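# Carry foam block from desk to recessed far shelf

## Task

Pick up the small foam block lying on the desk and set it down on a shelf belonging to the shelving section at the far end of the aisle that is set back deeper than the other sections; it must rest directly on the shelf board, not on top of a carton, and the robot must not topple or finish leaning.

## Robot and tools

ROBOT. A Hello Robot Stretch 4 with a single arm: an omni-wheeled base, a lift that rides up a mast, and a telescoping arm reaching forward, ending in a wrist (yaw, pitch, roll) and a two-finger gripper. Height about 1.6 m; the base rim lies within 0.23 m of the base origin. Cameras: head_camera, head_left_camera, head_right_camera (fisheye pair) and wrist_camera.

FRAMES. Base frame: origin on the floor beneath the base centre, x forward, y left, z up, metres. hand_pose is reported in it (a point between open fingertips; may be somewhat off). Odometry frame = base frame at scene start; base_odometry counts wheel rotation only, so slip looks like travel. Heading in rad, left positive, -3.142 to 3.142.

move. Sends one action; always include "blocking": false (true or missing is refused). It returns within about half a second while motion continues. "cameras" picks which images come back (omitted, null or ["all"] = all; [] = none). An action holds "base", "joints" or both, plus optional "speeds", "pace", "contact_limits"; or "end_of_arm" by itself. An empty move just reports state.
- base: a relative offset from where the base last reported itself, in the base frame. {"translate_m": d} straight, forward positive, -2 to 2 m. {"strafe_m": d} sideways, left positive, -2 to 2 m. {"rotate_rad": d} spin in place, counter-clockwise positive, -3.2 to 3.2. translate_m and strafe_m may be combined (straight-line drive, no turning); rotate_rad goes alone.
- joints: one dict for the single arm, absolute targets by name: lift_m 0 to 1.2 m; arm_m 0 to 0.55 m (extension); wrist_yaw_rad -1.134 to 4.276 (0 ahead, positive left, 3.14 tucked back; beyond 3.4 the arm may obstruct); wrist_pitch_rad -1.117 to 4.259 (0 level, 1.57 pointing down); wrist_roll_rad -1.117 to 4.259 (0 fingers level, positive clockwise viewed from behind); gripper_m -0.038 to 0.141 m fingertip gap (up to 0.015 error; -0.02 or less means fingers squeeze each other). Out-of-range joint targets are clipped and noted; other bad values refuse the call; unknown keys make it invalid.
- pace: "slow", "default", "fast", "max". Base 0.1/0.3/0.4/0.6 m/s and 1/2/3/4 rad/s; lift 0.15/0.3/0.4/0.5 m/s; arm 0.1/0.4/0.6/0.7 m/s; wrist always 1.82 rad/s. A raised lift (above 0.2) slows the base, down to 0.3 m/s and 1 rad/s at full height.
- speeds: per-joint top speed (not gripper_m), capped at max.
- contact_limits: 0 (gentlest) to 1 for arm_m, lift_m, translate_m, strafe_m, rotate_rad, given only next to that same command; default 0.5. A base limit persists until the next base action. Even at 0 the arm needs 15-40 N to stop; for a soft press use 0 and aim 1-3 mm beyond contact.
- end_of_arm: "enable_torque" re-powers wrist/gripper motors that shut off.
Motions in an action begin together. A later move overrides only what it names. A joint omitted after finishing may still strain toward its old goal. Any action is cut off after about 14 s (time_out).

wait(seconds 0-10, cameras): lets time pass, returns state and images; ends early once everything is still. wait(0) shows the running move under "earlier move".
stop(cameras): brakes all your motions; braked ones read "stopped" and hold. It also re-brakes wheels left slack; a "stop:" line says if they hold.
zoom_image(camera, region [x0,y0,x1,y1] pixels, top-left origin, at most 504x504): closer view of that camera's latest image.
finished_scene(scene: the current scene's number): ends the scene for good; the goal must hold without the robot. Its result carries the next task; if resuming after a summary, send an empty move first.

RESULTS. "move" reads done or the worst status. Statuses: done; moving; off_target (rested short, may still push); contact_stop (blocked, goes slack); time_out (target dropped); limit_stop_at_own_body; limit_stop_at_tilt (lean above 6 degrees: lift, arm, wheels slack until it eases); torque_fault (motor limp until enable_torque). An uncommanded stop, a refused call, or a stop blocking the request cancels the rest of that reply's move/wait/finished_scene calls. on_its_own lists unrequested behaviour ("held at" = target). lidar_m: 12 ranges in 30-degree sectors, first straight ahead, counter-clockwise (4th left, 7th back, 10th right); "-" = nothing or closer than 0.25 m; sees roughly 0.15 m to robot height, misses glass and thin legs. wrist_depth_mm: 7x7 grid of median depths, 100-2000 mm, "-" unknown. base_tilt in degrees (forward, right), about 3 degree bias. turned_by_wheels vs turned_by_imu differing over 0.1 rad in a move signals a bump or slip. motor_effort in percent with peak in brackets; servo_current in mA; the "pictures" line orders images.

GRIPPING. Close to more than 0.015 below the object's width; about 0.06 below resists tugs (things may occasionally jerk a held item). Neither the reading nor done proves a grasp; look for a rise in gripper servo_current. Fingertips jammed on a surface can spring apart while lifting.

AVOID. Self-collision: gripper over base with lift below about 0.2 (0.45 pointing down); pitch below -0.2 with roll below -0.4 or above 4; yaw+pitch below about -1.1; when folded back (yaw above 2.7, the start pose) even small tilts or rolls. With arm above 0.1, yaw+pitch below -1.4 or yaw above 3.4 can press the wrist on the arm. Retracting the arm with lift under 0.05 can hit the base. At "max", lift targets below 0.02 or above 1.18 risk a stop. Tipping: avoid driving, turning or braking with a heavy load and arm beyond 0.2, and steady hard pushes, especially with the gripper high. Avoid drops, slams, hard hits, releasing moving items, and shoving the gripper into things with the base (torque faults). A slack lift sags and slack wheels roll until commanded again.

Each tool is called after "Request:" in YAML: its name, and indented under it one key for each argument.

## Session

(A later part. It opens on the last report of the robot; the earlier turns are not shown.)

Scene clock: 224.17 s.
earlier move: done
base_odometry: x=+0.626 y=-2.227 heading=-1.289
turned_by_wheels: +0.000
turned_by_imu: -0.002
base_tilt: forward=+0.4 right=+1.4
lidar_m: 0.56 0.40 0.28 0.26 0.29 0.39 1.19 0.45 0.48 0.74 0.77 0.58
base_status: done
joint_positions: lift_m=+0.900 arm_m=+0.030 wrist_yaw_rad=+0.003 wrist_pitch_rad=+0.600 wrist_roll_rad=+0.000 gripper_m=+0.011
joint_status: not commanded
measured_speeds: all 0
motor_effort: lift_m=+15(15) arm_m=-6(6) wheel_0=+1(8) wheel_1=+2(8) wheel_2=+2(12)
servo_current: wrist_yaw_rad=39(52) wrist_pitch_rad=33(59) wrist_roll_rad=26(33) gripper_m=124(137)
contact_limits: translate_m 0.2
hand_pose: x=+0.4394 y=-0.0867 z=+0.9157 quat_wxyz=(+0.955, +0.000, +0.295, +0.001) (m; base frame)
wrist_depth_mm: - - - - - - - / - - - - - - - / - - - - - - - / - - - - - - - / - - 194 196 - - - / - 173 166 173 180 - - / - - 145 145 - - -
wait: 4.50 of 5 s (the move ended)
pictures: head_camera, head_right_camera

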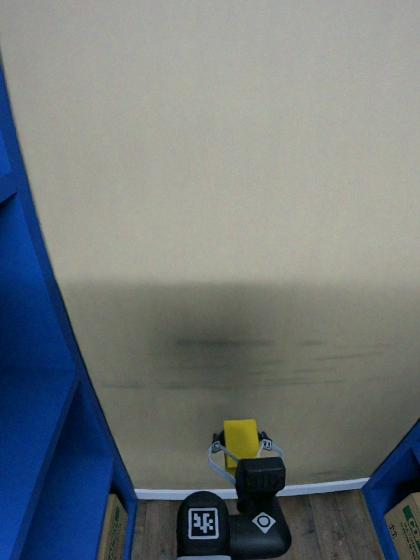

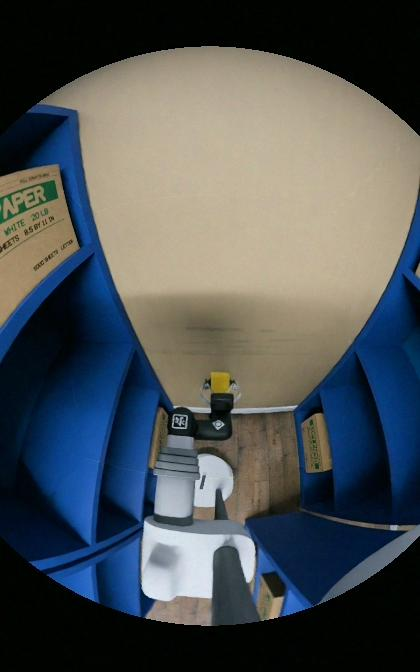

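Request:
move:
  base: {"rotate_rad": -1.592}
  joints: {"lift_m": 1.085}
  pace: "default"
  contact_limits: {"rotate_rad": 0.3}
  blocking: false
  cameras: []

Request:
wait:
  seconds: 4
  cameras: ["head_camera", "wrist_camera"]

Scene clock: 235.97 s.
move: moving
base_odometry: x=+0.626 y=-2.227 heading=-1.537
turned_by_wheels: -0.248
turned_by_imu: -0.245
base_tilt: forward=+0.2 right=+1.4
lidar_m: 0.57 0.55 0.30 0.25 0.25 0.33 0.61 0.61 0.46 0.71 0.73 0.66
base_status: rotate_rad moving
joint_positions: lift_m=+0.939 arm_m=+0.030 wrist_yaw_rad=+0.003 wrist_pitch_rad=+0.600 wrist_roll_rad=+0.000 gripper_m=+0.011
joint_status: lift_m moving
measured_speeds: translate_m=+0.000 strafe_m=-0.001 rotate_rad=-0.941 lift_m=+0.148 arm_m=+0.000 wrist_yaw_rad=+0.000 wrist_pitch_rad=+0.000 wrist_roll_rad=+0.000
motor_effort: lift_m=+24(26) arm_m=-6(6) wheel_0=+6(8) wheel_1=+6(8) wheel_2=+7(8)
servo_current: wrist_yaw_rad=33(46) wrist_pitch_rad=33(46) wrist_roll_rad=33(33) gripper_m=124(130)
contact_limits: rotate_rad 0.3
hand_pose: x=+0.4394 y=-0.0867 z=+0.9542 quat_wxyz=(+0.955, +0.000, +0.295, +0.001) (m; base frame)
wrist_depth_mm: - - - - - - - / - - - - - - - / - - - - - - - / - - - - - - - / - - 193 195 - - - / - 173 167 173 179 - - / - - 145 145 - - -
pictures: none
No camera images: "cameras" was empty.

Scene clock: 237.67 s.
earlier move: done
base_odometry: x=+0.626 y=-2.227 heading=-2.881
turned_by_wheels: -1.343
turned_by_imu: -1.327
base_tilt: forward=+0.4 right=+1.6
lidar_m: 0.72 0.76 0.60 0.56 0.37 0.29 0.27 0.30 0.40 1.09 0.43 0.47
base_status: done
joint_positions: lift_m=+1.085 arm_m=+0.030 wrist_yaw_rad=+0.003 wrist_pitch_rad=+0.600 wrist_roll_rad=+0.000 gripper_m=+0.011
joint_status: all done
measured_speeds: all 0
motor_effort: lift_m=+24(28) arm_m=-6(6) wheel_0=+1(8) wheel_1=+2(8) wheel_2=+1(8)
servo_current: wrist_yaw_rad=46(46) wrist_pitch_rad=33(52) wrist_roll_rad=33(33) gripper_m=117(130)
contact_limits: rotate_rad 0.3
hand_pose: x=+0.4394 y=-0.0867 z=+1.1000 quat_wxyz=(+0.955, +0.000, +0.295, +0.001) (m; base frame)
wrist_depth_mm: - - - - - 436 366 / - - - - - 436 347 / - - - - - 439 349 / - - - - - 436 347 / - - 194 196 715 430 362 / - 173 167 173 180 404 359 / - 991 145 145 - - 353
wait: 1.70 of 4 s (the move ended)
pictures: head_camera, wrist_camera
camera_calibration:
wrist_camera: T_world_to_cam=[[-0.0120318, -0.997943, 0.0629705, -0.173223], [-0.582701, -0.0441796, -0.811485, 1.19786], [0.812598, -0.0464565, -0.58097, 0.507615], [0, 0, 0, 1]] pos_world=[0.283421, -0.096364, 1.27786]

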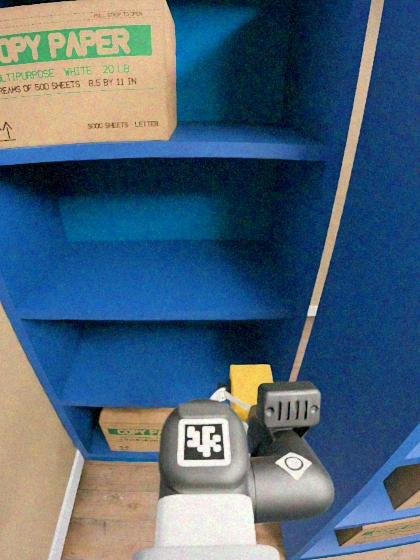

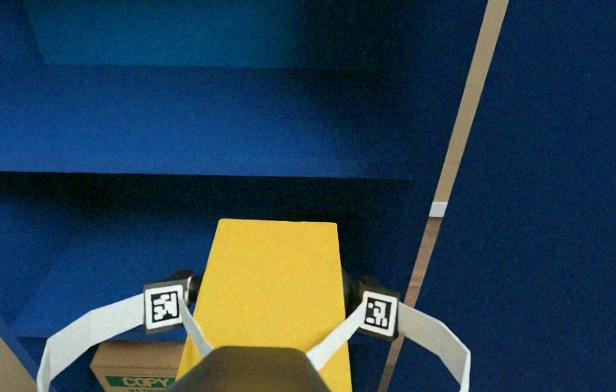

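Request:
move:
  base: {"strafe_m": 0.14}
  joints: {"arm_m": 0.2}
  contact_limits: {"strafe_m": 0.3}
  blocking: false
  cameras: []

Request:
wait:
  seconds: 2
  cameras: ["head_camera"]

Request:
move:
  joints: {"arm_m": 0.49}
  speeds: {"arm_m": 0.25}
  contact_limits: {"arm_m": 0.1}
  blocking: false
  cameras: []

Request:
wait:
  seconds: 2
  cameras: ["head_camera", "wrist_camera"]

Scene clock: 320.57 s.
move: moving
base_odometry: x=+0.635 y=-2.263 heading=-2.881
turned_by_wheels: +0.000
turned_by_imu: -0.001
base_tilt: forward=+0.5 right=+1.4
lidar_m: 0.73 0.75 0.56 0.51 0.39 0.28 0.27 0.29 0.41 1.11 0.48 0.53
base_status: strafe_m moving
joint_positions: lift_m=+1.085 arm_m=+0.082 wrist_yaw_rad=+0.003 wrist_pitch_rad=+0.600 wrist_roll_rad=+0.000 gripper_m=+0.011
joint_status: arm_m moving
measured_speeds: translate_m=+0.002 strafe_m=+0.143 rotate_rad=-0.009 lift_m=+0.000 arm_m=+0.199 wrist_yaw_rad=+0.000 wrist_pitch_rad=+0.000 wrist_roll_rad=+0.000
motor_effort: lift_m=+24(24) arm_m=+6(9) wheel_0=-8(10) wheel_1=+9(10) wheel_2=+1(2)
servo_current: wrist_yaw_rad=46(46) wrist_pitch_rad=33(52) wrist_roll_rad=26(33) gripper_m=117(130)
contact_limits: strafe_m 0.3
hand_pose: x=+0.4914 y=-0.0867 z=+1.1000 quat_wxyz=(+0.955, +0.000, +0.295, +0.001) (m; base frame)
wrist_depth_mm: - - - - - - 387 / - - - - - - 389 / - - - - - - 387 / - - - - - - 384 / - - 193 195 - 621 384 / - 173 167 173 179 - 379 / - 931 145 145 788 - 397
pictures: none
No camera images: "cameras" was empty.

Scene clock: 322.23 s.
earlier move: done
base_odometry: x=+0.662 y=-2.362 heading=-2.881
turned_by_wheels: +0.000
turned_by_imu: +0.000
base_tilt: forward=+0.4 right=+1.4
lidar_m: 0.74 0.63 0.44 0.41 0.40 0.29 0.27 0.29 0.40 1.11 0.56 0.68
base_status: done
joint_positions: lift_m=+1.085 arm_m=+0.200 wrist_yaw_rad=+0.003 wrist_pitch_rad=+0.600 wrist_roll_rad=+0.000 gripper_m=+0.011
joint_status: all done
measured_speeds: all 0
motor_effort: lift_m=+24(24) arm_m=+7(10) wheel_0=-1(10) wheel_1=-1(10) wheel_2=+0(2)
servo_current: wrist_yaw_rad=39(46) wrist_pitch_rad=33(52) wrist_roll_rad=26(33) gripper_m=117(130)
contact_limits: strafe_m 0.3
hand_pose: x=+0.6090 y=-0.0867 z=+1.1000 quat_wxyz=(+0.955, +0.000, +0.295, +0.001) (m; base frame)
wrist_depth_mm: - - - - - - - / 741 - - - - - - / - - - - - - - / - - - - - - - / - - 194 196 - - 439 / - 173 166 173 180 - 508 / - - 145 145 - - -
wait: 1.67 of 2 s (the move ended)
pictures: head_camera

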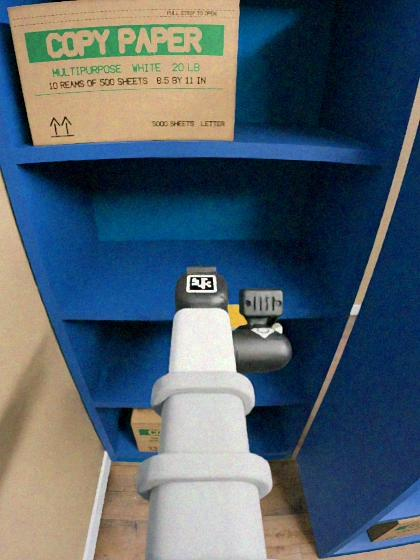

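Scene clock: 322.73 s.
move: moving
base_odometry: x=+0.662 y=-2.362 heading=-2.881
turned_by_wheels: +0.000
turned_by_imu: +0.000
base_tilt: forward=+0.4 right=+1.2
lidar_m: 0.73 0.65 0.45 0.42 0.39 0.29 0.28 0.29 0.40 1.11 0.56 0.68
base_status: not commanded
joint_positions: lift_m=+1.085 arm_m=+0.252 wrist_yaw_rad=+0.003 wrist_pitch_rad=+0.600 wrist_roll_rad=+0.000 gripper_m=+0.011
joint_status: arm_m moving
measured_speeds: translate_m=+0.000 strafe_m=+0.000 rotate_rad=+0.000 lift_m=+0.000 arm_m=+0.198 wrist_yaw_rad=+0.000 wrist_pitch_rad=+0.000 wrist_roll_rad=+0.000
motor_effort: lift_m=+24(24) arm_m=+6(12) wheel_0=-1(1) wheel_1=-1(1) wheel_2=+0(0)
servo_current: wrist_yaw_rad=39(46) wrist_pitch_rad=39(52) wrist_roll_rad=33(33) gripper_m=117(130)
contact_limits: arm_m 0.1; strafe_m 0.3
hand_pose: x=+0.6614 y=-0.0867 z=+1.1000 quat_wxyz=(+0.955, +0.000, +0.295, +0.001) (m; base frame)
wrist_depth_mm: - - - - - - - / 707 - - - - - - / - - - - - 603 - / - - - - - - - / - - 193 196 - - 413 / - 173 166 173 180 - - / - - 145 145 - - 512
pictures: none
No camera images: "cameras" was empty.

Scene clock: 324.30 s.
earlier move: done
base_odometry: x=+0.662 y=-2.362 heading=-2.881
turned_by_wheels: +0.000
turned_by_imu: +0.000
base_tilt: forward=+0.5 right=+1.3
lidar_m: 0.73 0.64 0.46 0.43 0.39 0.30 0.27 0.29 0.41 1.12 0.55 0.67
base_status: not commanded
joint_positions: lift_m=+1.085 arm_m=+0.490 wrist_yaw_rad=+0.003 wrist_pitch_rad=+0.600 wrist_roll_rad=+0.000 gripper_m=+0.011
joint_status: all done
measured_speeds: all 0
motor_effort: lift_m=+24(24) arm_m=+7(12) wheel_0=-1(1) wheel_1=-1(1) wheel_2=+0(0)
servo_current: wrist_yaw_rad=39(46) wrist_pitch_rad=46(52) wrist_roll_rad=26(33) gripper_m=117(130)
contact_limits: arm_m 0.1; strafe_m 0.3
hand_pose: x=+0.8990 y=-0.0867 z=+1.1000 quat_wxyz=(+0.955, +0.000, +0.295, +0.001) (m; base frame)
wrist_depth_mm: - - - - - - - / - - - - - - - / - - - - - - - / - - - - - - - / - - 194 194 - - - / - 173 166 172 180 - - / - - 145 145 - - -
wait: 1.57 of 2 s (the move ended)
pictures: head_camera, wrist_camera
camera_calibration:
wrist_camera: T_world_to_cam=[[-0.0120352, -0.997943, 0.0629705, -0.167692], [-0.582701, -0.0441776, -0.811485, 1.46563], [0.812598, -0.0464593, -0.58097, 0.134206], [0, 0, 0, 1]] pos_world=[0.742949, -0.0963643, 1.27787]

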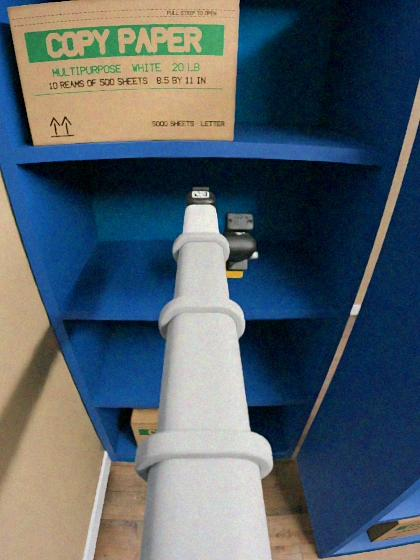

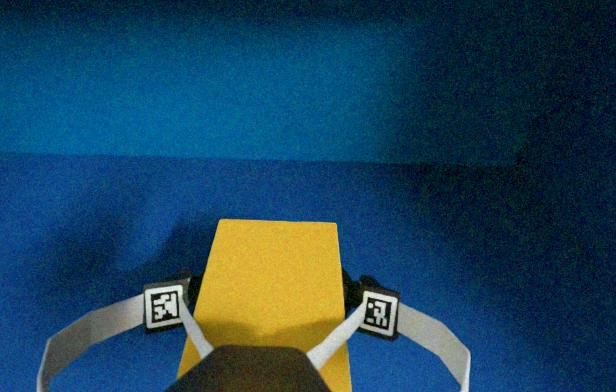

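Request:
move:
  joints: {"lift_m": 1.02}
  speeds: {"lift_m": 0.15}
  contact_limits: {"lift_m": 0.15}
  blocking: false
  cameras: []

Request:
wait:
  seconds: 1
  cameras: []

Request:
move:
  joints: {"lift_m": 1.0}
  speeds: {"lift_m": 0.05}
  contact_limits: {"lift_m": 0.1}
  blocking: false
  cameras: []

Request:
wait:
  seconds: 1
  cameras: ["wrist_camera"]

Scene clock: 332.77 s.
move: moving
base_odometry: x=+0.662 y=-2.362 heading=-2.881
turned_by_wheels: +0.000
turned_by_imu: -0.001
base_tilt: forward=+0.4 right=+1.7
lidar_m: 0.74 0.63 0.45 0.42 0.40 0.29 0.27 0.28 0.41 1.10 0.56 0.67
base_status: not commanded
joint_positions: lift_m=+1.047 arm_m=+0.490 wrist_yaw_rad=+0.003 wrist_pitch_rad=+0.600 wrist_roll_rad=+0.000 gripper_m=+0.011
joint_status: lift_m moving
measured_speeds: translate_m=+0.000 strafe_m=+0.000 rotate_rad=+0.000 lift_m=-0.132 arm_m=+0.000 wrist_yaw_rad=+0.000 wrist_pitch_rad=+0.000 wrist_roll_rad=+0.000
motor_effort: lift_m=+12(20) arm_m=+6(7) wheel_0=-1(1) wheel_1=-1(1) wheel_2=+0(0)
servo_current: wrist_yaw_rad=39(46) wrist_pitch_rad=39(59) wrist_roll_rad=26(33) gripper_m=124(130)
contact_limits: arm_m 0.1; lift_m 0.15; strafe_m 0.3
hand_pose: x=+0.8990 y=-0.0867 z=+1.0621 quat_wxyz=(+0.955, +0.000, +0.295, +0.001) (m; base frame)
wrist_depth_mm: - - - - - - - / - - - - - - - / - - - - - - - / - - - - - - 445 / - - 193 196 - - - / - 173 167 172 179 - - / - - 145 145 - - -
pictures: none
No camera images: "cameras" was empty.

Scene clock: 333.47 s.
earlier move: done
base_odometry: x=+0.662 y=-2.362 heading=-2.881
turned_by_wheels: +0.000
turned_by_imu: +0.000
base_tilt: forward=+0.4 right=+1.6
lidar_m: 0.73 0.64 0.46 0.42 0.40 0.29 0.27 0.30 0.39 1.09 0.56 0.67
base_status: not commanded
joint_positions: lift_m=+1.020 arm_m=+0.490 wrist_yaw_rad=+0.003 wrist_pitch_rad=+0.600 wrist_roll_rad=+0.000 gripper_m=+0.011
joint_status: all done
measured_speeds: all 0
motor_effort: lift_m=+14(20) arm_m=+6(7) wheel_0=-1(1) wheel_1=-1(1) wheel_2=+0(0)
servo_current: wrist_yaw_rad=39(46) wrist_pitch_rad=52(59) wrist_roll_rad=26(33) gripper_m=117(130)
contact_limits: arm_m 0.1; lift_m 0.15; strafe_m 0.3
hand_pose: x=+0.8990 y=-0.0867 z=+1.0358 quat_wxyz=(+0.955, +0.000, +0.295, +0.001) (m; base frame)
wrist_depth_mm: - - - - - - - / - - - - - - - / - - - - - - - / - - - - - - - / - - 193 195 - - - / - 173 167 173 180 - - / - - 145 145 - - -
wait: 0.70 of 1 s (the move ended)
pictures: none
No camera images: "cameras" was empty.

Scene clock: 333.97 s.
move: moving
base_odometry: x=+0.662 y=-2.362 heading=-2.881
turned_by_wheels: +0.000
turned_by_imu: +0.000
base_tilt: forward=+0.3 right=+1.3
lidar_m: 0.72 0.64 0.47 0.42 0.39 0.28 0.26 0.30 0.42 1.10 0.57 0.67
base_status: not commanded
joint_positions: lift_m=+1.001 arm_m=+0.490 wrist_yaw_rad=+0.003 wrist_pitch_rad=+0.600 wrist_roll_rad=+0.000 gripper_m=+0.011
joint_status: lift_m moving
measured_speeds: translate_m=+0.000 strafe_m=+0.000 rotate_rad=+0.000 lift_m=-0.021 arm_m=+0.000 wrist_yaw_rad=+0.000 wrist_pitch_rad=+0.000 wrist_roll_rad=+0.000
motor_effort: lift_m=+14(15) arm_m=+7(7) wheel_0=-1(1) wheel_1=-1(1) wheel_2=+0(0)
servo_current: wrist_yaw_rad=33(39) wrist_pitch_rad=46(52) wrist_roll_rad=33(33) gripper_m=124(130)
contact_limits: arm_m 0.1; lift_m 0.1; strafe_m 0.3
hand_pose: x=+0.8990 y=-0.0867 z=+1.0162 quat_wxyz=(+0.955, +0.000, +0.295, +0.001) (m; base frame)
wrist_depth_mm: - - - - - - - / - - - - - - - / - - - - - - 452 / - - - - - - - / - - 194 196 - - - / - 173 167 172 179 - - / - - 145 145 - - -
pictures: none
No camera images: "cameras" was empty.

Scene clock: 334.30 s.
earlier move: done
base_odometry: x=+0.662 y=-2.362 heading=-2.881
turned_by_wheels: +0.000
turned_by_imu: +0.000
base_tilt: forward=+0.4 right=+1.4
lidar_m: 0.73 0.63 0.46 0.43 0.39 0.30 0.27 0.31 0.41 1.12 0.55 0.67
base_status: not commanded
joint_positions: lift_m=+1.000 arm_m=+0.490 wrist_yaw_rad=+0.003 wrist_pitch_rad=+0.600 wrist_roll_rad=+0.000 gripper_m=+0.011
joint_status: all done
measured_speeds: all 0
motor_effort: lift_m=+15(15) arm_m=+6(7) wheel_0=-1(1) wheel_1=-1(1) wheel_2=+0(0)
servo_current: wrist_yaw_rad=33(39) wrist_pitch_rad=39(52) wrist_roll_rad=26(33) gripper_m=117(130)
contact_limits: arm_m 0.1; lift_m 0.1; strafe_m 0.3
hand_pose: x=+0.8990 y=-0.0867 z=+1.0158 quat_wxyz=(+0.955, +0.000, +0.295, +0.001) (m; base frame)
wrist_depth_mm: - - - - - - - / - - - - - - - / - - - - - - 459 / - - - - - - - / - - 193 196 - - - / - 173 166 173 180 - - / - - 145 145 - - -
wait: 0.33 of 1 s (the move ended)
pictures: wrist_camera
camera_calibration:
wrist_camera: T_world_to_cam=[[-0.0120353, -0.997943, 0.0629705, -0.162389], [-0.582701, -0.0441775, -0.811485, 1.39729], [0.812598, -0.0464594, -0.58097, 0.0852769], [0, 0, 0, 1]] pos_world=[0.742953, -0.0963643, 1.19365]

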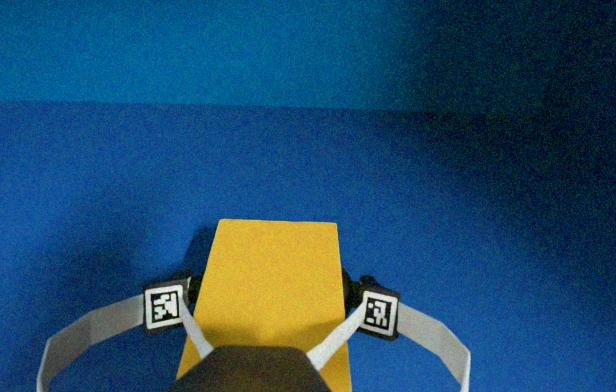

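Request:
move:
  joints: {"lift_m": 0.992}
  speeds: {"lift_m": 0.05}
  contact_limits: {"lift_m": 0.05}
  blocking: false
  cameras: []

Request:
wait:
  seconds: 0.5
  cameras: ["wrist_camera"]

Request:
move:
  joints: {"lift_m": 0.986}
  speeds: {"lift_m": 0.05}
  contact_limits: {"lift_m": 0.05}
  blocking: false
  cameras: []

Request:
wait:
  seconds: 0.5
  cameras: ["wrist_camera"]

Scene clock: 341.07 s.
move: moving
base_odometry: x=+0.662 y=-2.362 heading=-2.881
turned_by_wheels: +0.000
turned_by_imu: -0.001
base_tilt: forward=+0.3 right=+1.3
lidar_m: 0.74 0.64 0.45 0.42 0.41 0.30 0.26 0.31 0.40 1.10 0.54 0.68
base_status: not commanded
joint_positions: lift_m=+0.992 arm_m=+0.490 wrist_yaw_rad=+0.003 wrist_pitch_rad=+0.600 wrist_roll_rad=+0.000 gripper_m=+0.011
joint_status: lift_m moving
measured_speeds: all 0
motor_effort: lift_m=+13(14) arm_m=+6(7) wheel_0=-1(1) wheel_1=-1(1) wheel_2=+0(0)
servo_current: wrist_yaw_rad=39(46) wrist_pitch_rad=52(52) wrist_roll_rad=33(39) gripper_m=124(130)
contact_limits: arm_m 0.1; lift_m 0.05; strafe_m 0.3
hand_pose: x=+0.8990 y=-0.0867 z=+1.0079 quat_wxyz=(+0.955, +0.000, +0.295, +0.001) (m; base frame)
wrist_depth_mm: - - - - - - - / - - - - - - - / - - - - - - 439 / - - - - - - - / - - 194 195 - - - / - 173 166 172 180 - - / - - 144 145 - - -
pictures: none
No camera images: "cameras" was empty.

Scene clock: 341.17 s.
earlier move: done
base_odometry: x=+0.662 y=-2.362 heading=-2.881
turned_by_wheels: +0.000
turned_by_imu: +0.000
base_tilt: forward=+0.3 right=+1.3
lidar_m: 0.74 0.65 0.45 0.42 0.40 0.30 0.27 0.31 0.40 1.11 0.55 0.63
base_status: not commanded
joint_positions: lift_m=+0.992 arm_m=+0.490 wrist_yaw_rad=+0.003 wrist_pitch_rad=+0.600 wrist_roll_rad=+0.000 gripper_m=+0.011
joint_status: all done
measured_speeds: all 0
motor_effort: lift_m=+13(14) arm_m=+7(7) wheel_0=-1(1) wheel_1=-1(1) wheel_2=+0(0)
servo_current: wrist_yaw_rad=39(46) wrist_pitch_rad=46(52) wrist_roll_rad=33(39) gripper_m=104(130)
contact_limits: arm_m 0.1; lift_m 0.05; strafe_m 0.3
hand_pose: x=+0.8990 y=-0.0867 z=+1.0079 quat_wxyz=(+0.955, +0.000, +0.295, +0.001) (m; base frame)
wrist_depth_mm: - - - - - - - / - - - - - - - / - - - - - - 439 / - - - - - - - / - - 193 196 - - - / - 173 166 172 180 - - / - - 144 145 - - -
wait: 0.10 of 0.5 s (the move ended)
pictures: wrist_camera
camera_calibration:
wrist_camera: T_world_to_cam=[[-0.0120351, -0.997943, 0.0629705, -0.161891], [-0.5827, -0.0441776, -0.811485, 1.39088], [0.812598, -0.0464592, -0.58097, 0.0806827], [0, 0, 0, 1]] pos_world=[0.742954, -0.0963643, 1.18575]

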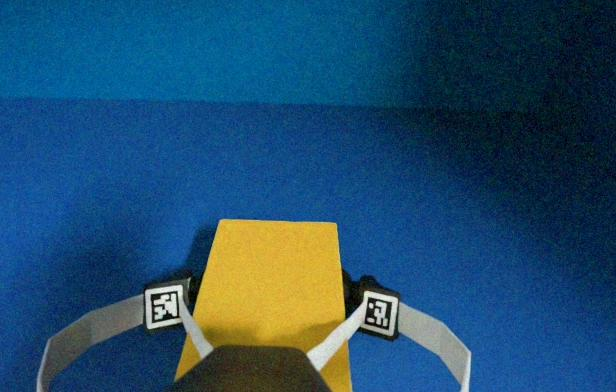

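Scene clock: 341.67 s.
move: moving
base_odometry: x=+0.662 y=-2.362 heading=-2.881
turned_by_wheels: +0.000
turned_by_imu: +0.000
base_tilt: forward=+0.2 right=+1.3
lidar_m: 0.74 0.65 0.45 0.42 0.41 0.30 0.27 0.30 0.40 1.11 0.56 0.67
base_status: not commanded
joint_positions: lift_m=+0.987 arm_m=+0.490 wrist_yaw_rad=+0.003 wrist_pitch_rad=+0.600 wrist_roll_rad=+0.000 gripper_m=+0.011
joint_status: lift_m moving
measured_speeds: all 0
motor_effort: lift_m=+11(14) arm_m=+6(7) wheel_0=-1(1) wheel_1=-1(1) wheel_2=+0(0)
servo_current: wrist_yaw_rad=46(46) wrist_pitch_rad=52(65) wrist_roll_rad=33(33) gripper_m=111(124)
contact_limits: arm_m 0.1; lift_m 0.05; strafe_m 0.3
hand_pose: x=+0.8990 y=-0.0867 z=+1.0020 quat_wxyz=(+0.955, +0.000, +0.295, +0.001) (m; base frame)
wrist_depth_mm: - - - - - - - / - - - - - - - / - - - - - - - / - - - - - - - / - - 193 195 - - - / - 172 164 172 179 - - / - - 146 144 - - -
pictures: none
No camera images: "cameras" was empty.

Scene clock: 341.73 s.
earlier move: done
base_odometry: x=+0.662 y=-2.362 heading=-2.881
turned_by_wheels: +0.000
turned_by_imu: +0.000
base_tilt: forward=+0.4 right=+1.4
lidar_m: 0.73 0.64 0.44 0.43 0.40 0.29 0.28 0.30 0.37 1.12 0.55 0.68
base_status: not commanded
joint_positions: lift_m=+0.987 arm_m=+0.490 wrist_yaw_rad=+0.003 wrist_pitch_rad=+0.600 wrist_roll_rad=+0.000 gripper_m=+0.011
joint_status: all done
measured_speeds: all 0
motor_effort: lift_m=+11(14) arm_m=+7(7) wheel_0=-1(1) wheel_1=-1(1) wheel_2=+0(0)
servo_current: wrist_yaw_rad=33(46) wrist_pitch_rad=39(65) wrist_roll_rad=20(33) gripper_m=111(124)
contact_limits: arm_m 0.1; lift_m 0.05; strafe_m 0.3
hand_pose: x=+0.8990 y=-0.0867 z=+1.0020 quat_wxyz=(+0.955, +0.000, +0.295, +0.001) (m; base frame)
wrist_depth_mm: - - - - - - - / - - - - - - - / - - - - - - - / - - - - - - - / - - 193 195 - - - / - 173 165 171 180 - - / - - 146 144 - - -
wait: 0.07 of 0.5 s (the move ended)
pictures: wrist_camera
camera_calibration:
wrist_camera: T_world_to_cam=[[-0.012035, -0.997943, 0.0629705, -0.161524], [-0.5827, -0.0441777, -0.811486, 1.38615], [0.812598, -0.0464591, -0.58097, 0.0772943], [0, 0, 0, 1]] pos_world=[0.742954, -0.0963643, 1.17991]

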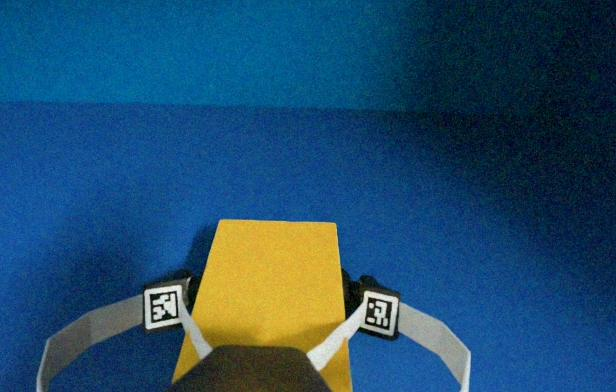

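Request:
move:
  joints: {"gripper_m": 0.13, "lift_m": 0.99}
  blocking: false
  cameras: []

Request:
wait:
  seconds: 2
  cameras: ["wrist_camera"]

Request:
move:
  joints: {"lift_m": 1.03}
  blocking: false
  cameras: []

Request:
wait:
  seconds: 0.4
  cameras: ["wrist_camera"]

Scene clock: 353.10 s.
move: moving
base_odometry: x=+0.662 y=-2.362 heading=-2.881
turned_by_wheels: +0.000
turned_by_imu: -0.001
base_tilt: forward=+0.4 right=+1.4
lidar_m: 0.74 0.65 0.45 0.43 0.40 0.28 0.28 0.30 0.41 1.09 0.56 0.66
base_status: not commanded
joint_positions: lift_m=+0.990 arm_m=+0.490 wrist_yaw_rad=+0.003 wrist_pitch_rad=+0.600 wrist_roll_rad=+0.000 gripper_m=+0.031
joint_status: lift_m moving; gripper_m moving
measured_speeds: translate_m=+0.000 strafe_m=+0.000 rotate_rad=+0.000 lift_m=+0.001 arm_m=+0.000 wrist_yaw_rad=+0.000 wrist_pitch_rad=+0.000 wrist_roll_rad=+0.000
motor_effort: lift_m=+22(23) arm_m=+6(7) wheel_0=-1(1) wheel_1=-1(1) wheel_2=+0(0)
servo_current: wrist_yaw_rad=33(46) wrist_pitch_rad=33(46) wrist_roll_rad=26(33) gripper_m=59(124)
contact_limits: arm_m 0.1; strafe_m 0.3
hand_pose: x=+0.8990 y=-0.0867 z=+1.0052 quat_wxyz=(+0.955, +0.000, +0.295, +0.001) (m; base frame)
wrist_depth_mm: - - - - - - - / - - - - - - - / - - - - - - - / - - - - - - - / - - 198 198 - - - / - 174 168 174 182 - - / - - 145 147 - - -
pictures: none
No camera images: "cameras" was empty.

Scene clock: 354.67 s.
earlier move: done
base_odometry: x=+0.662 y=-2.362 heading=-2.881
turned_by_wheels: +0.000
turned_by_imu: +0.000
base_tilt: forward=+0.1 right=+1.4
lidar_m: 0.74 0.64 0.45 0.42 0.41 0.29 0.28 0.30 0.40 1.09 0.54 0.66
base_status: not commanded
joint_positions: lift_m=+0.990 arm_m=+0.490 wrist_yaw_rad=+0.002 wrist_pitch_rad=+0.598 wrist_roll_rad=+0.000 gripper_m=+0.130
joint_status: all done
measured_speeds: all 0
motor_effort: lift_m=+19(23) arm_m=+6(7) wheel_0=-1(1) wheel_1=-1(1) wheel_2=+0(0)
servo_current: wrist_yaw_rad=33(46) wrist_pitch_rad=33(52) wrist_roll_rad=26(39) gripper_m=46(124)
contact_limits: arm_m 0.1; strafe_m 0.3
hand_pose: x=+0.8993 y=-0.0869 z=+1.0060 quat_wxyz=(+0.956, +0.000, +0.294, +0.001) (m; base frame)
wrist_depth_mm: - - - - - - - / - - - - - - - / - - - - - - - / - - - - - - - / - - 205 208 - - - / - 185 174 175 191 - - / - - - 152 - - -
wait: 1.57 of 2 s (the move ended)
pictures: wrist_camera
camera_calibration:
wrist_camera: T_world_to_cam=[[-0.0130835, -0.997932, 0.062934, -0.161], [-0.580799, -0.0436489, -0.812876, 1.38923], [0.813942, -0.0471873, -0.579027, 0.07608], [0, 0, 0, 1]] pos_world=[0.742832, -0.0964384, 1.18345]

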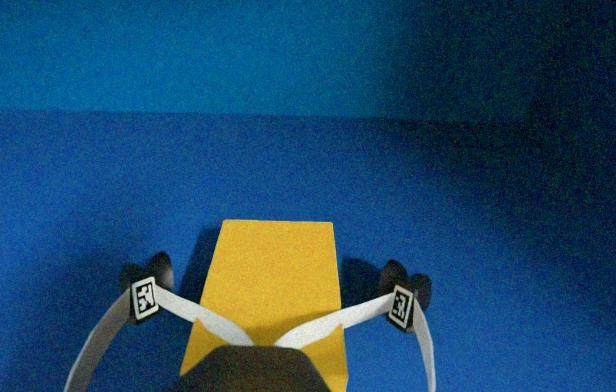

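Scene clock: 355.17 s.
move: moving
base_odometry: x=+0.662 y=-2.362 heading=-2.881
turned_by_wheels: +0.000
turned_by_imu: +0.000
base_tilt: forward=+0.4 right=+1.2
lidar_m: 0.73 0.64 0.46 0.42 0.38 0.29 0.27 0.29 0.42 1.11 0.56 0.68
base_status: not commanded
joint_positions: lift_m=+1.022 arm_m=+0.490 wrist_yaw_rad=+0.002 wrist_pitch_rad=+0.600 wrist_roll_rad=+0.000 gripper_m=+0.130
joint_status: lift_m moving
measured_speeds: translate_m=+0.000 strafe_m=+0.000 rotate_rad=+0.000 lift_m=+0.070 arm_m=+0.000 wrist_yaw_rad=+0.000 wrist_pitch_rad=+0.000 wrist_roll_rad=+0.000
motor_effort: lift_m=+24(26) arm_m=+6(7) wheel_0=-1(1) wheel_1=-1(1) wheel_2=+0(0)
servo_current: wrist_yaw_rad=39(46) wrist_pitch_rad=46(52) wrist_roll_rad=26(33) gripper_m=46(59)
contact_limits: arm_m 0.1; strafe_m 0.3
hand_pose: x=+0.8990 y=-0.0869 z=+1.0379 quat_wxyz=(+0.955, +0.000, +0.295, +0.001) (m; base frame)
wrist_depth_mm: - - - - - - - / - - - - - - - / - - - - - - - / - - - - - - - / - - 236 230 - - - / - 187 202 202 194 - - / - - - 133 - - -
pictures: none
No camera images: "cameras" was empty.

Scene clock: 355.57 s.
earlier move: moving
base_odometry: x=+0.662 y=-2.362 heading=-2.881
turned_by_wheels: +0.000
turned_by_imu: +0.000
base_tilt: forward=+0.6 right=+1.5
lidar_m: 0.73 0.64 0.45 0.44 0.40 0.30 0.27 0.30 0.40 1.11 0.56 0.66
base_status: not commanded
joint_positions: lift_m=+1.030 arm_m=+0.490 wrist_yaw_rad=+0.002 wrist_pitch_rad=+0.600 wrist_roll_rad=+0.000 gripper_m=+0.130
joint_status: lift_m moving
measured_speeds: all 0
motor_effort: lift_m=+22(26) arm_m=+6(7) wheel_0=-1(1) wheel_1=-1(1) wheel_2=+0(0)
servo_current: wrist_yaw_rad=33(46) wrist_pitch_rad=46(59) wrist_roll_rad=26(33) gripper_m=46(59)
contact_limits: arm_m 0.1; strafe_m 0.3
hand_pose: x=+0.8990 y=-0.0869 z=+1.0451 quat_wxyz=(+0.955, +0.000, +0.295, +0.001) (m; base frame)
wrist_depth_mm: - - - - - - - / - - - - - - - / - - - - - - - / - - - - - - - / - - - 240 - - - / - 188 211 212 195 - - / - - - 134 - - -
wait: 0.40 s; no rest
pictures: wrist_camera
camera_calibration:
wrist_camera: T_world_to_cam=[[-0.0129592, -0.997932, 0.0629641, -0.163612], [-0.582404, -0.0436524, -0.811727, 1.42112], [0.812796, -0.0471898, -0.580633, 0.101721], [0, 0, 0, 1]] pos_world=[0.742864, -0.0964383, 1.22292]

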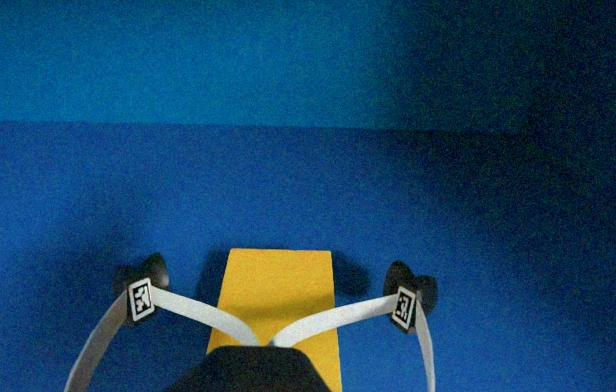

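Request:
move:
  joints: {"arm_m": 0.25}
  blocking: false
  cameras: []

Request:
wait:
  seconds: 1.2
  cameras: ["wrist_camera"]

Request:
finished_scene:
  scene: 2

Scene clock: 364.87 s.
earlier move: done
move: moving
base_odometry: x=+0.662 y=-2.362 heading=-2.881
turned_by_wheels: +0.000
turned_by_imu: -0.001
base_tilt: forward=+0.3 right=+1.4
lidar_m: 0.74 0.63 0.46 0.43 0.40 0.28 0.27 0.32 0.40 1.12 0.55 0.68
base_status: not commanded
joint_positions: lift_m=+1.030 arm_m=+0.438 wrist_yaw_rad=+0.002 wrist_pitch_rad=+0.600 wrist_roll_rad=+0.000 gripper_m=+0.130
joint_status: arm_m moving; the others done
measured_speeds: translate_m=+0.000 strafe_m=+0.000 rotate_rad=+0.000 lift_m=+0.000 arm_m=-0.198 wrist_yaw_rad=+0.000 wrist_pitch_rad=+0.000 wrist_roll_rad=+0.000
motor_effort: lift_m=+24(24) arm_m=-6(9) wheel_0=-1(1) wheel_1=-1(1) wheel_2=+0(0)
servo_current: wrist_yaw_rad=46(46) wrist_pitch_rad=52(52) wrist_roll_rad=26(39) gripper_m=39(52)
contact_limits: strafe_m 0.3
hand_pose: x=+0.8470 y=-0.0869 z=+1.0451 quat_wxyz=(+0.955, +0.000, +0.295, +0.001) (m; base frame)
wrist_depth_mm: - - - - - - - / - - - - - - - / - - - - - - - / - - - - - - - / - - 247 249 - - - / - 188 211 213 195 - - / - - - 109 - - -
pictures: none
No camera images: "cameras" was empty.

Scene clock: 366.07 s.
earlier move: moving
base_odometry: x=+0.662 y=-2.362 heading=-2.881
turned_by_wheels: +0.000
turned_by_imu: +0.000
base_tilt: forward=+0.4 right=+1.5
lidar_m: 0.73 0.65 0.44 0.42 0.40 0.30 0.27 0.31 0.40 1.10 0.55 0.65
base_status: not commanded
joint_positions: lift_m=+1.030 arm_m=+0.250 wrist_yaw_rad=+0.002 wrist_pitch_rad=+0.600 wrist_roll_rad=+0.000 gripper_m=+0.130
joint_status: arm_m moving; the others done
measured_speeds: all 0
motor_effort: lift_m=+24(24) arm_m=-6(9) wheel_0=-1(1) wheel_1=-1(1) wheel_2=+0(0)
servo_current: wrist_yaw_rad=39(46) wrist_pitch_rad=46(59) wrist_roll_rad=33(39) gripper_m=39(52)
contact_limits: strafe_m 0.3
hand_pose: x=+0.6594 y=-0.0869 z=+1.0451 quat_wxyz=(+0.955, +0.000, +0.295, +0.001) (m; base frame)
wrist_depth_mm: - - - - - - - / - - - - - - - / - - - 370 - - - / - - - - - - - / - - - - - - - / - 188 - - 195 - - / - - - - - - 508
wait: 1.20 s; no rest
pictures: wrist_camera
camera_calibration:
wrist_camera: T_world_to_cam=[[-0.0129539, -0.997932, 0.0629654, -0.16672], [-0.582473, -0.0436525, -0.811677, 1.28159], [0.812747, -0.04719, -0.580702, 0.29651], [0, 0, 0, 1]] pos_world=[0.503341, -0.0964383, 1.22292]

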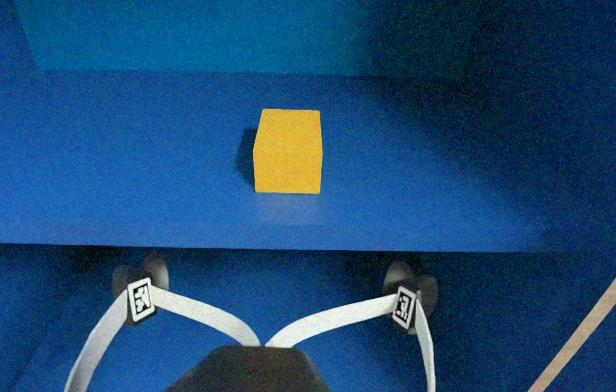

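The scene is finished: the task was done.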